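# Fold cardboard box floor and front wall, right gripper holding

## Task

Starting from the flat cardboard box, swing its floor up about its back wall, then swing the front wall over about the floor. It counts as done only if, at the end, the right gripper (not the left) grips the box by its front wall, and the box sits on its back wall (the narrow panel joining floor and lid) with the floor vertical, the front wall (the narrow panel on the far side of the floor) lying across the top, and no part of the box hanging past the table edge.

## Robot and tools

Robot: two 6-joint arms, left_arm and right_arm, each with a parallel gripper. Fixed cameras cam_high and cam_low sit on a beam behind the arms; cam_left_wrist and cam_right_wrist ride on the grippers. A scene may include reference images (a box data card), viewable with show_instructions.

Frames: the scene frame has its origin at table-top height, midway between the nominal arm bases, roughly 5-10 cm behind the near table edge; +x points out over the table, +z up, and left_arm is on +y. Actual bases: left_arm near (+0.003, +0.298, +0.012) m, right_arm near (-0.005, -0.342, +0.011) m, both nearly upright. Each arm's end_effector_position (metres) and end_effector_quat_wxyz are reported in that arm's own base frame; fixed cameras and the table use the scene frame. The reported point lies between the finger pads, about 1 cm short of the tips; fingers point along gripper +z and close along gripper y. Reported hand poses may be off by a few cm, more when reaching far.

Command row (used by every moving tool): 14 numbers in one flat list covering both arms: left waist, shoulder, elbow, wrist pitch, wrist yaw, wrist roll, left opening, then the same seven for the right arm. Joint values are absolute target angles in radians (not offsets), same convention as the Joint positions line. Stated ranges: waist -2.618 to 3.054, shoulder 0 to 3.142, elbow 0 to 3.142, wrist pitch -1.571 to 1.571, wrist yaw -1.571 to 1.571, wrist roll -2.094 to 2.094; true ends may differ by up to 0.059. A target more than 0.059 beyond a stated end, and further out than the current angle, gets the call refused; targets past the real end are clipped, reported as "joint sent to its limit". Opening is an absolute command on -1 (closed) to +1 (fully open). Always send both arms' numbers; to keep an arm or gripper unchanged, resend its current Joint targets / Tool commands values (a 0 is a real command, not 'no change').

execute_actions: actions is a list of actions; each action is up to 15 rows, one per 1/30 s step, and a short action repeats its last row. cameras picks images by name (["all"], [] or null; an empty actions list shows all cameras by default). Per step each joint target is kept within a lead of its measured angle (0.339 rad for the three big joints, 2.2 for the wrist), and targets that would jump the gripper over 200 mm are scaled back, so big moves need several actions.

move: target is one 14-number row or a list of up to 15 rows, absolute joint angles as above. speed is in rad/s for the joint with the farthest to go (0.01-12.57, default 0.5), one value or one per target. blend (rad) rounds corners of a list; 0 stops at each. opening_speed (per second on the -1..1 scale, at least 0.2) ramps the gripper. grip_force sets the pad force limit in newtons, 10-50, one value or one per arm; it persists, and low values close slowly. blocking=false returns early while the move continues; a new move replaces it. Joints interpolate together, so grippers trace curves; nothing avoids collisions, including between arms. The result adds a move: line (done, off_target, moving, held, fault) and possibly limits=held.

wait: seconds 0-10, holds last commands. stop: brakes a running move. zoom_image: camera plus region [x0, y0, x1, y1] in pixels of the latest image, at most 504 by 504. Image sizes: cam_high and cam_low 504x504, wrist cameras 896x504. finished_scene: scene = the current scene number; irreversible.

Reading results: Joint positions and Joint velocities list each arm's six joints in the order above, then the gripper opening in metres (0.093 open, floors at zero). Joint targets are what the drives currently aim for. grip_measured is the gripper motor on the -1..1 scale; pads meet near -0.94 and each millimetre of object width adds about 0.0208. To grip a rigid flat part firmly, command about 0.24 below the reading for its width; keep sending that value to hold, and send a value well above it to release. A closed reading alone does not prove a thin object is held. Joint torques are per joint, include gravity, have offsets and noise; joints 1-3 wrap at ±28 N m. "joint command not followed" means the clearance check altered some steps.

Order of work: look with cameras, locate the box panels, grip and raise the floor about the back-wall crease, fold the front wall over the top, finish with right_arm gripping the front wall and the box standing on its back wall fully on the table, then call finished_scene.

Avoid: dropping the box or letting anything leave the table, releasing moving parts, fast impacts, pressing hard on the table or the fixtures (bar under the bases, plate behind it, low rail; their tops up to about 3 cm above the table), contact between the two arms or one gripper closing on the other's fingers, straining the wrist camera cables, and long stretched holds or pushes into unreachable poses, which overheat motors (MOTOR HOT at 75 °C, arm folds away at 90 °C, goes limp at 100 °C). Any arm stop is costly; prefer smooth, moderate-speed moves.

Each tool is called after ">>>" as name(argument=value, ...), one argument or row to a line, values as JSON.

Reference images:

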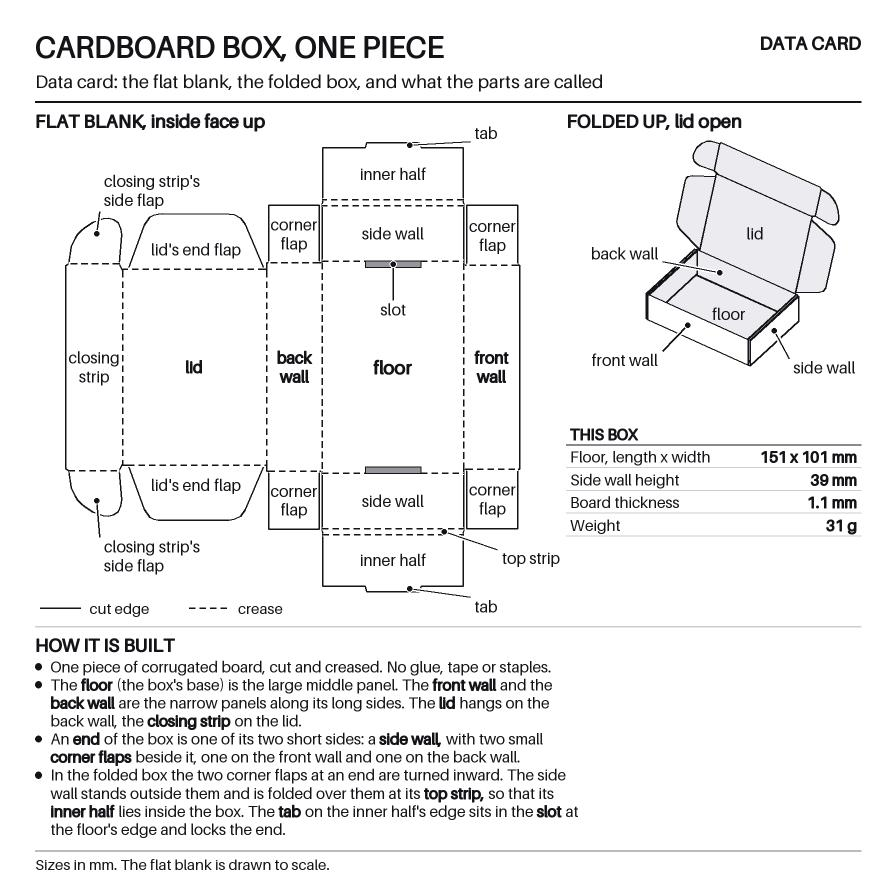

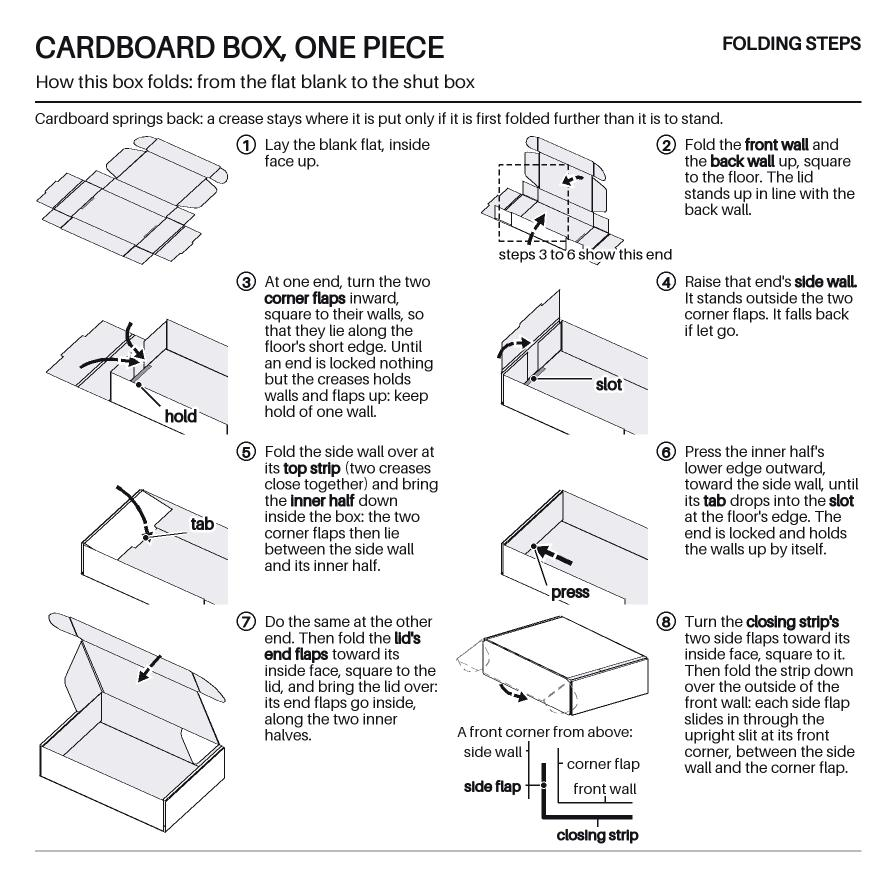

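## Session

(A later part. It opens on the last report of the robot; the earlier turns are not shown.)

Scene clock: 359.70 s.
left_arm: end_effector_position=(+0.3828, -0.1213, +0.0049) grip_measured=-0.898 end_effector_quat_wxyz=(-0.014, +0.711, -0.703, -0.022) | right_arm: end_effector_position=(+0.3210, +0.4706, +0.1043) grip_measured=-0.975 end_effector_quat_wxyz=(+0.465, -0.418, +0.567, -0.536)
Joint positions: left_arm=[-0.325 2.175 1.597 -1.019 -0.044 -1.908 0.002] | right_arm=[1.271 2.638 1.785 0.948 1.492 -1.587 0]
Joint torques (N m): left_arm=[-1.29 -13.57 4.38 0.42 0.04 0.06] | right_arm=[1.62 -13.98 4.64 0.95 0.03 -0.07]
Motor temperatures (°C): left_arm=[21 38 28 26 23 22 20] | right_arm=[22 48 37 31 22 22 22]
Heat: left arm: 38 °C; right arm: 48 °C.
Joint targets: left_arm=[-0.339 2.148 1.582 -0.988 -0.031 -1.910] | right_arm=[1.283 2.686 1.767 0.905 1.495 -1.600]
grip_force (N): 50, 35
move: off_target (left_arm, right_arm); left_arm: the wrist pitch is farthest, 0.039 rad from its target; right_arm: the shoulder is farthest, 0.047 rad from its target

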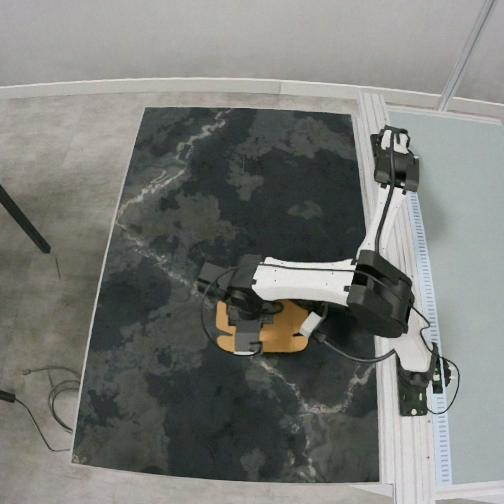

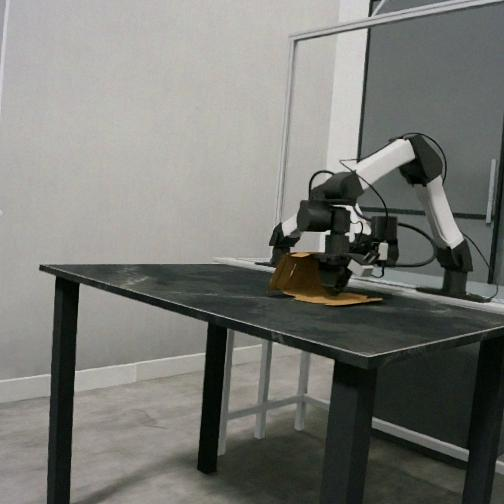

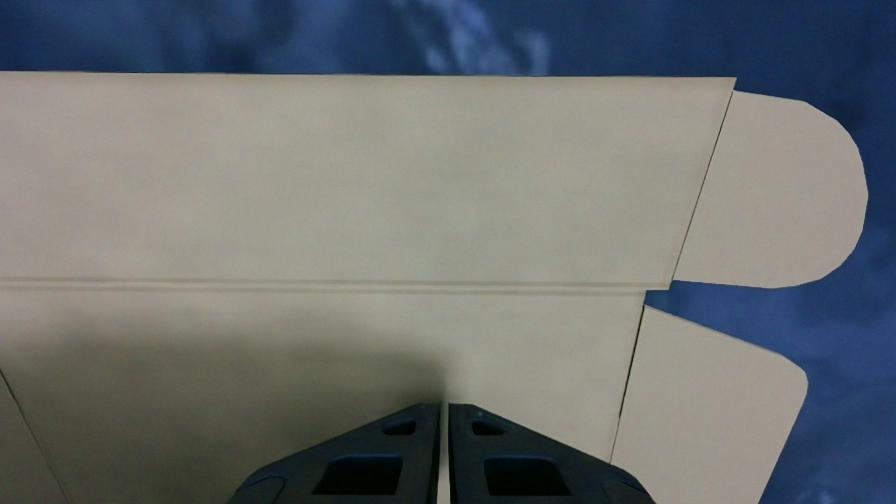

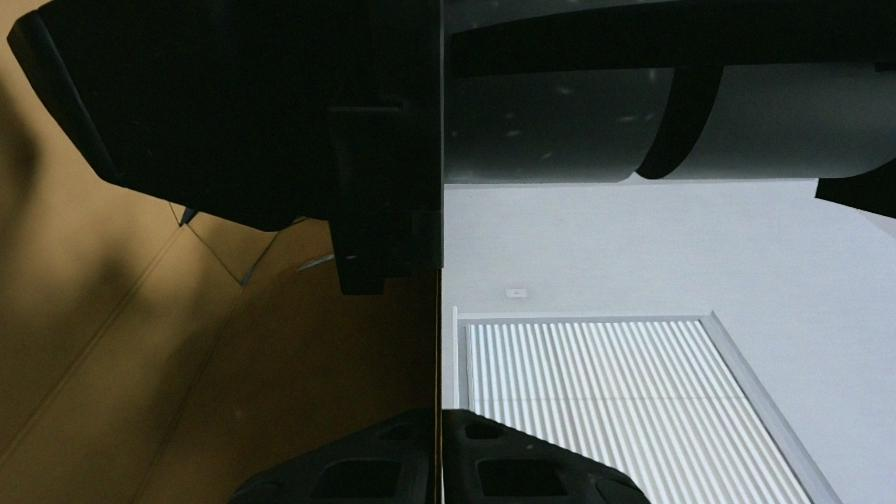

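>>> move(
  target=[-0.339, 2.15, 1.58, -0.98, -0.04, -1.91, -0.9, 1.25, 2.51, 1.585, 0.925, 1.468, -1.585, -1.0],
  speed=0.2,
  cameras=["all"],
)

>>> zoom_image(
  camera="cam_low",
  region=[240, 225, 390, 315],
)

Scene clock: 365.27 s.
left_arm: end_effector_position=(+0.3820, -0.1256, +0.0023) grip_measured=-0.898 end_effector_quat_wxyz=(-0.015, +0.706, -0.708, -0.019) | right_arm: end_effector_position=(+0.3207, +0.4468, +0.0955) grip_measured=-0.975 end_effector_quat_wxyz=(+0.444, -0.451, +0.545, -0.550)
Joint positions: left_arm=[-0.336 2.175 1.586 -1.002 -0.044 -1.905 0.002] | right_arm=[1.258 2.555 1.604 0.954 1.459 -1.587 0]
Joint torques (N m): left_arm=[-0.49 -13.52 5.01 0.39 -0.05 0.04] | right_arm=[-0.02 -22.48 4.3 1.2 0.06 0.06]
Heat: left arm: 39 °C; right arm: 49 °C.
Joint targets: left_arm=[-0.340 2.150 1.579 -0.980 -0.040 -1.907] | right_arm=[1.251 2.510 1.585 0.926 1.458 -1.585]
grip_force (N): 50, 35
move: off_target (right_arm); right_arm: the shoulder is farthest, 0.045 rad from its target

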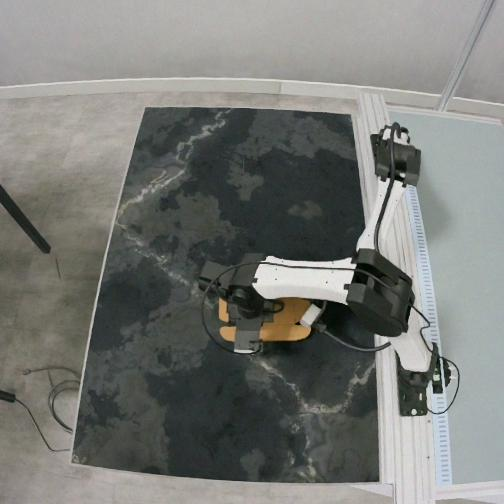

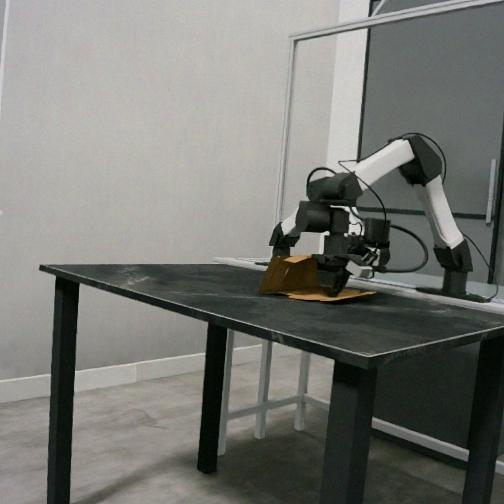

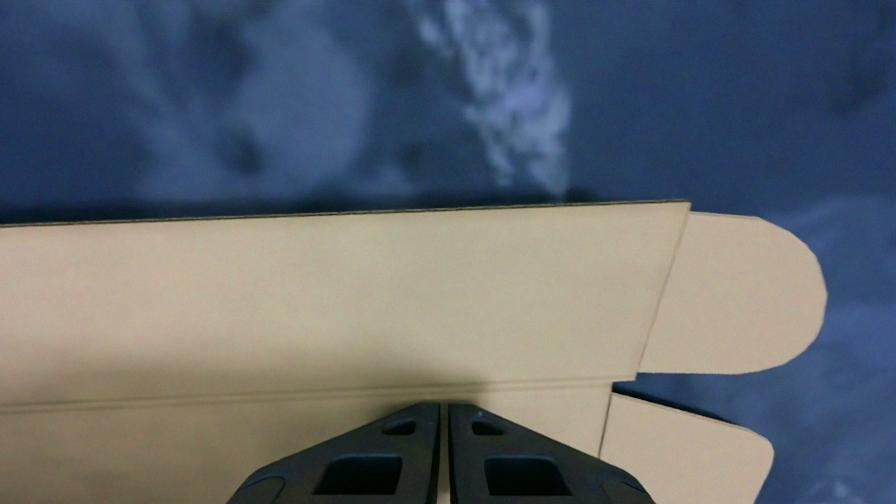

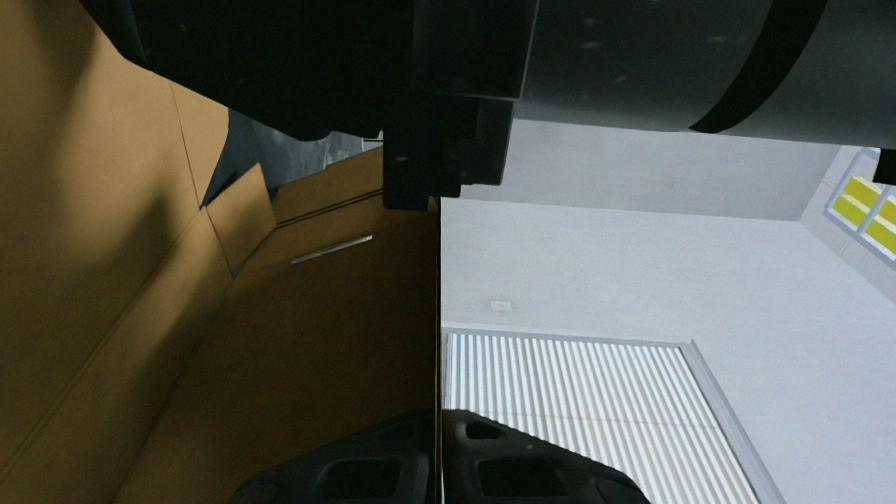

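Scaled by 3.360 from the camera's 504x504 image, which has a finer 720x720 frame.

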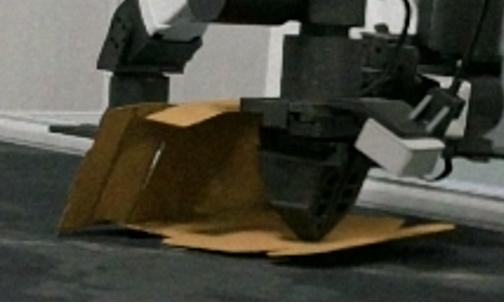

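>>> move(
  target=[
    [-0.339, 2.212, 1.490, -0.838, -0.04, -1.91, -0.9, 1.251, 2.51, 1.585, 0.926, 1.458, -1.585, -1.0],
    [-0.339, 2.212, 1.490, -0.838, -0.04, -1.91, -0.9, 1.232, 2.405, 1.391, 1.059, 1.46, -1.56, -1.0],
  ],
  speed=0.2,
  cameras=["all"],
)

>>> zoom_image(
  camera="cam_low",
  region=[240, 225, 390, 315],
)

Scene clock: 372.03 s.
left_arm: end_effector_position=(+0.3836, -0.1252, -0.0079) grip_measured=-0.898 end_effector_quat_wxyz=(-0.022, +0.707, -0.707, -0.006) | right_arm: end_effector_position=(+0.3197, +0.4098, +0.1002) grip_measured=-0.975 end_effector_quat_wxyz=(+0.449, -0.435, +0.557, -0.546)
Joint positions: left_arm=[-0.334 2.169 1.532 -0.926 -0.045 -1.905 0.002] | right_arm=[1.236 2.452 1.408 1.048 1.455 -1.55 0]
Joint torques (N m): left_arm=[-0.36 -7.21 2.26 1.05 -0.04 0.03] | right_arm=[0.02 -21.6 4.12 1.64 0.12 0.04]
Motor temperatures (°C): left_arm=[21 40 28 26 23 22 20] | right_arm=[22 54 36 31 22 22 22]
Heat: left arm: 40 °C; right arm: 54 °C.
Joint targets: left_arm=[-0.337 2.212 1.490 -0.839 -0.042 -1.910] | right_arm=[1.231 2.405 1.391 1.059 1.461 -1.551]
grip_force (N): 50, 35
move: off_target (left_arm, right_arm); left_arm: the wrist pitch is farthest, 0.088 rad from its target; right_arm: the shoulder is farthest, 0.047 rad from its target

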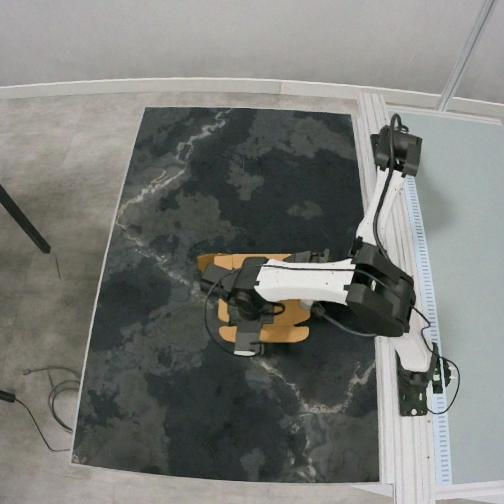

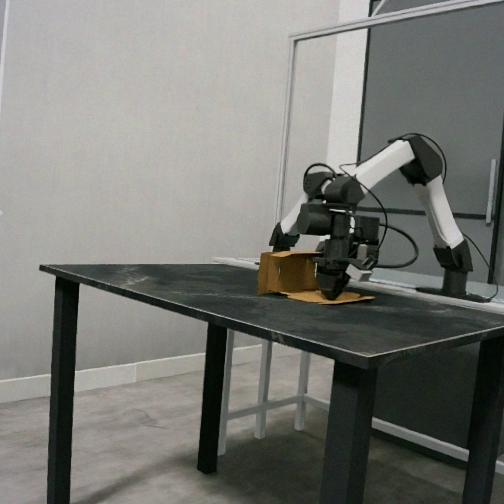

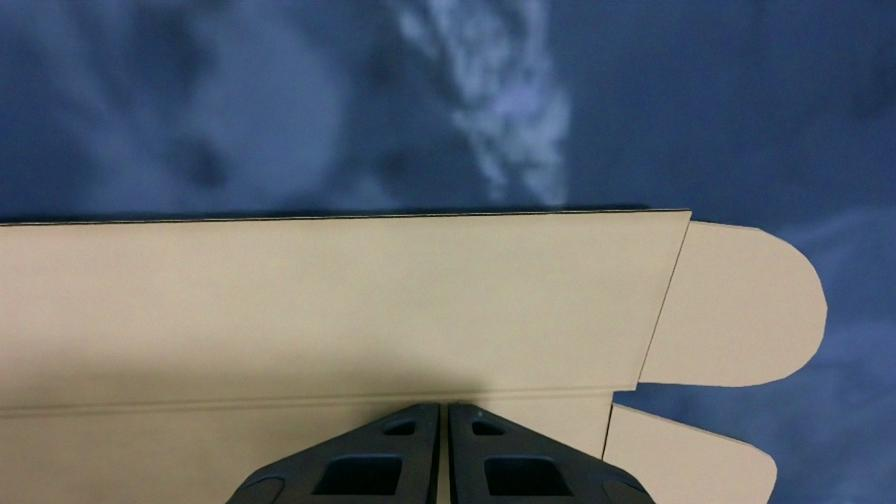

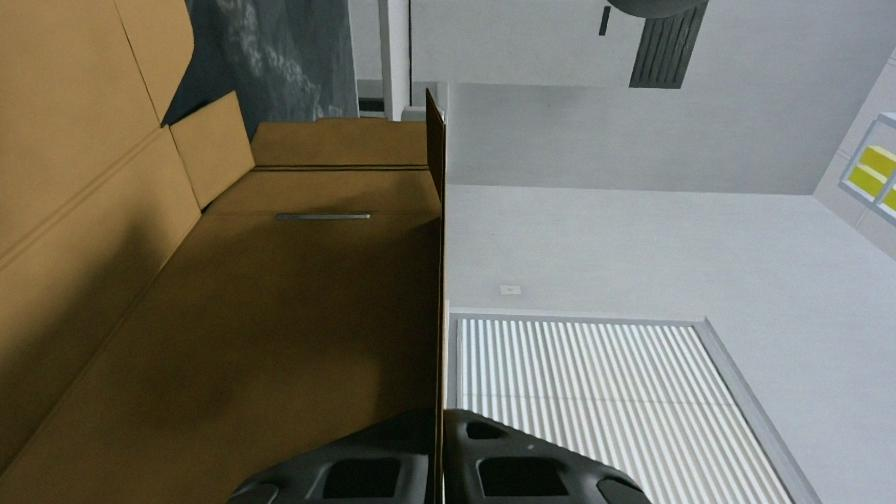

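Scaled by 3.360 from the camera's 504x504 image, which has a finer 720x720 frame.

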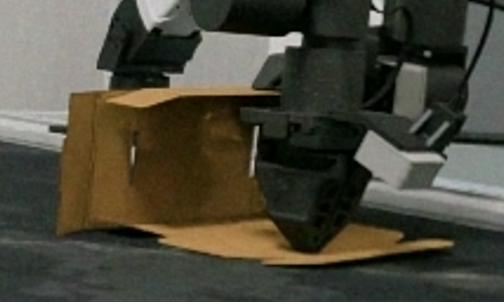

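>>> zoom_image(
  camera="cam_low",
  region=[245, 240, 315, 310],
)

Scaled by 7.200 from the camera's 504x504 image, which has a finer 720x720 frame.

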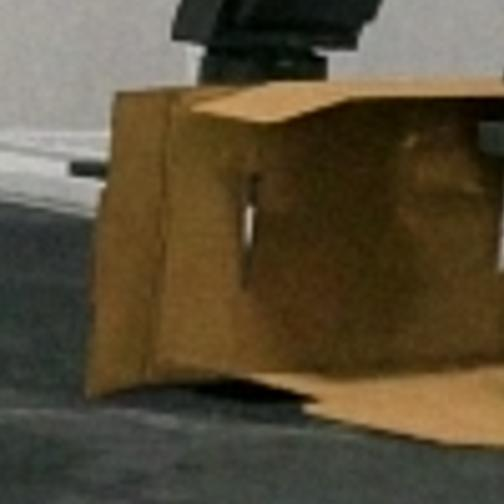

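>>> move(
  target=[-0.339, 2.212, 1.490, -0.838, -0.04, -1.91, -0.9, 1.236, 2.51, 1.41, 1.06, 1.46, -1.56, -1.0],
  speed=0.15,
  cameras=["cam_low"],
)

>>> zoom_image(
  camera="cam_low",
  region=[245, 240, 315, 310],
)

Scene clock: 375.63 s.
left_arm: end_effector_position=(+0.3838, -0.1253, -0.0083) grip_measured=-0.898 end_effector_quat_wxyz=(-0.023, +0.707, -0.707, -0.005) | right_arm: end_effector_position=(+0.3183, +0.4104, +0.0971) grip_measured=-0.975 end_effector_quat_wxyz=(+0.451, -0.434, +0.558, -0.545)
Joint positions: left_arm=[-0.334 2.169 1.531 -0.923 -0.045 -1.905 0.002] | right_arm=[1.239 2.461 1.408 1.062 1.457 -1.55 0]
Joint torques (N m): left_arm=[-0.51 -7.28 2.35 1.07 -0.04 0.04] | right_arm=[0.54 -11.84 5.57 1.49 0.11 -0.05]
Motor temperatures (°C): left_arm=[21 39 28 26 23 22 20] | right_arm=[22 55 36 31 22 22 22]
Heat: left arm: 39 °C; right arm: 55 °C.
Joint targets: left_arm=[-0.339 2.212 1.490 -0.837 -0.040 -1.910] | right_arm=[1.239 2.511 1.410 1.059 1.462 -1.560]
grip_force (N): 50, 35
move: off_target (left_arm, right_arm); left_arm: the wrist pitch is farthest, 0.085 rad from its target; right_arm: the shoulder is farthest, 0.049 rad from its target
Images, in order (width x height): cam_low 504x504.

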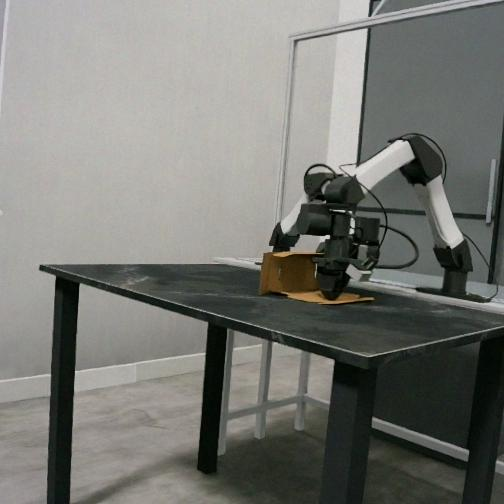

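Scaled by 7.200 from the camera's 504x504 image, which has a finer 720x720 frame.

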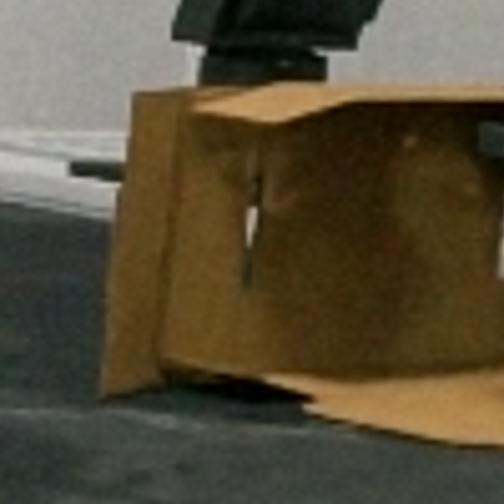

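>>> move(
  target=[
    [-0.33, 2.13, 1.60, -1.03, -0.04, -1.91, -0.9, 1.239, 2.511, 1.41, 1.06, 1.462, -1.56, -1.0],
    [-0.28, 2.06, 1.72, -1.24, -0.04, -1.91, -0.9, 1.239, 2.511, 1.41, 1.06, 1.462, -1.56, -1.0],
  ],
  speed=0.25,
  blend=[0.05, 0],
  cameras=["all"],
)

>>> zoom_image(
  camera="cam_low",
  region=[240, 225, 390, 315],
)

Scene clock: 379.53 s.
left_arm: end_effector_position=(+0.3735, -0.1019, +0.0637) grip_measured=-0.898 end_effector_quat_wxyz=(-0.008, +0.723, -0.690, -0.031) | right_arm: end_effector_position=(+0.3194, +0.4086, +0.0982) grip_measured=-0.975 end_effector_quat_wxyz=(+0.450, -0.431, +0.560, -0.547)
Joint positions: left_arm=[-0.285 2.083 1.692 -1.228 -0.044 -1.905 0.002] | right_arm=[1.236 2.461 1.408 1.074 1.462 -1.559 0]
Joint torques (N m): left_arm=[0.28 -12.79 8.02 -0.01 -0.02 0.03] | right_arm=[0.53 -11.78 5.56 1.35 0.11 -0.05]
Motor temperatures (°C): left_arm=[21 39 28 26 23 22 20] | right_arm=[22 55 36 31 22 22 22]
Heat: left arm: 39 °C; right arm: 55 °C.
Joint targets: left_arm=[-0.280 2.060 1.720 -1.240 -0.038 -1.910] | right_arm=[1.236 2.511 1.410 1.061 1.467 -1.569]
grip_force (N): 50, 35
move: off_target (right_arm); right_arm: the shoulder is farthest, 0.050 rad from its target

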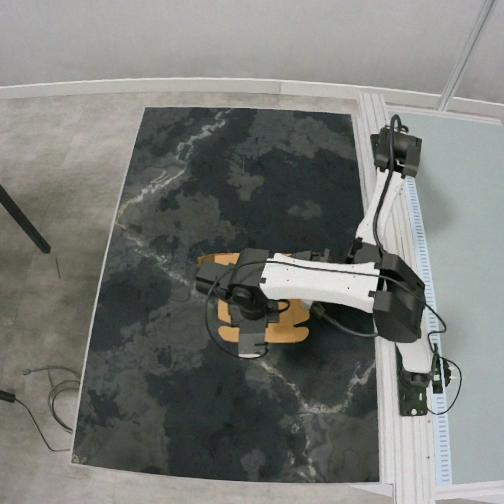

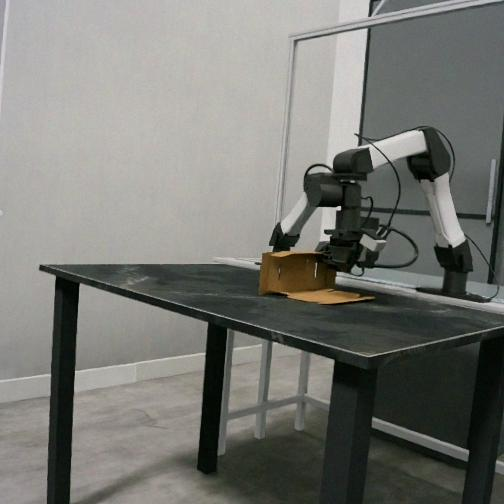

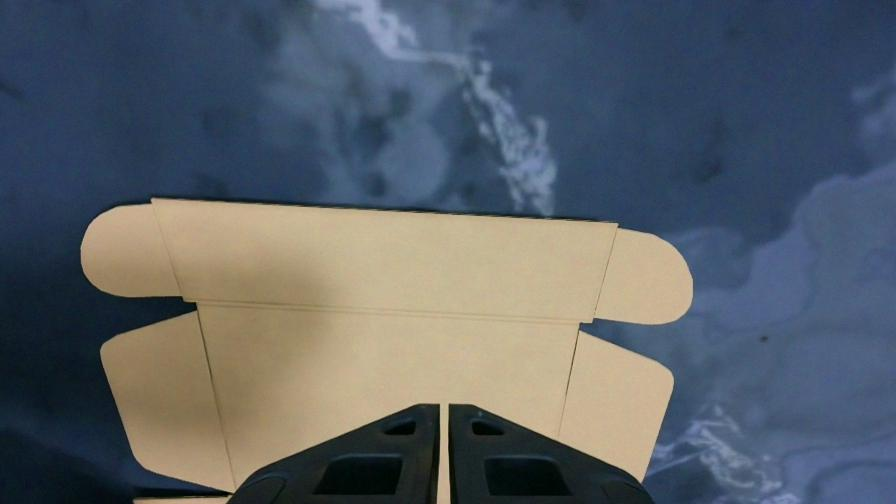

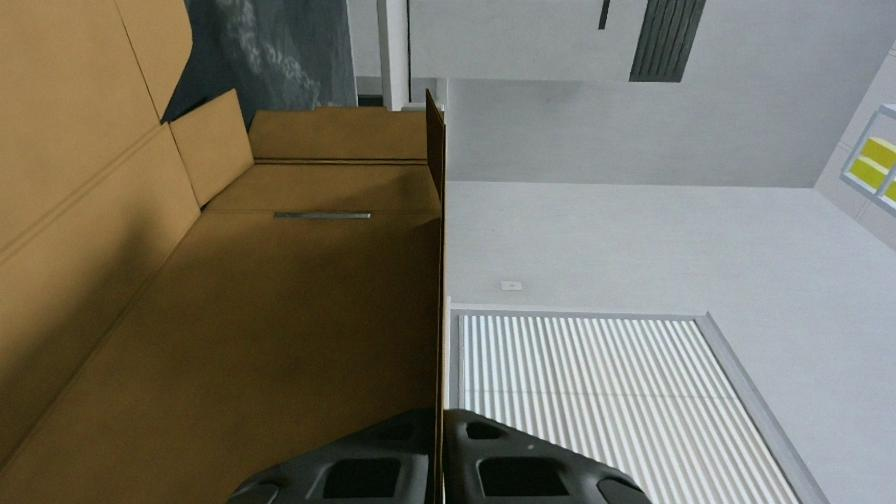

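Scaled by 3.360 from the camera's 504x504 image, which has a finer 720x720 frame.

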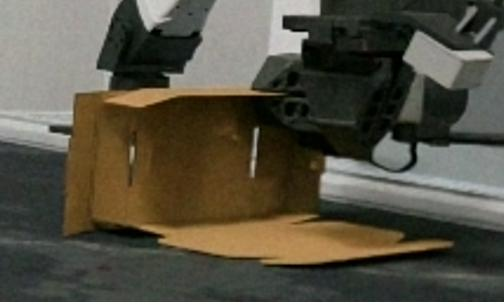

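>>> finished_scene(
  scene=1,
)

The scene is finished: the task was done.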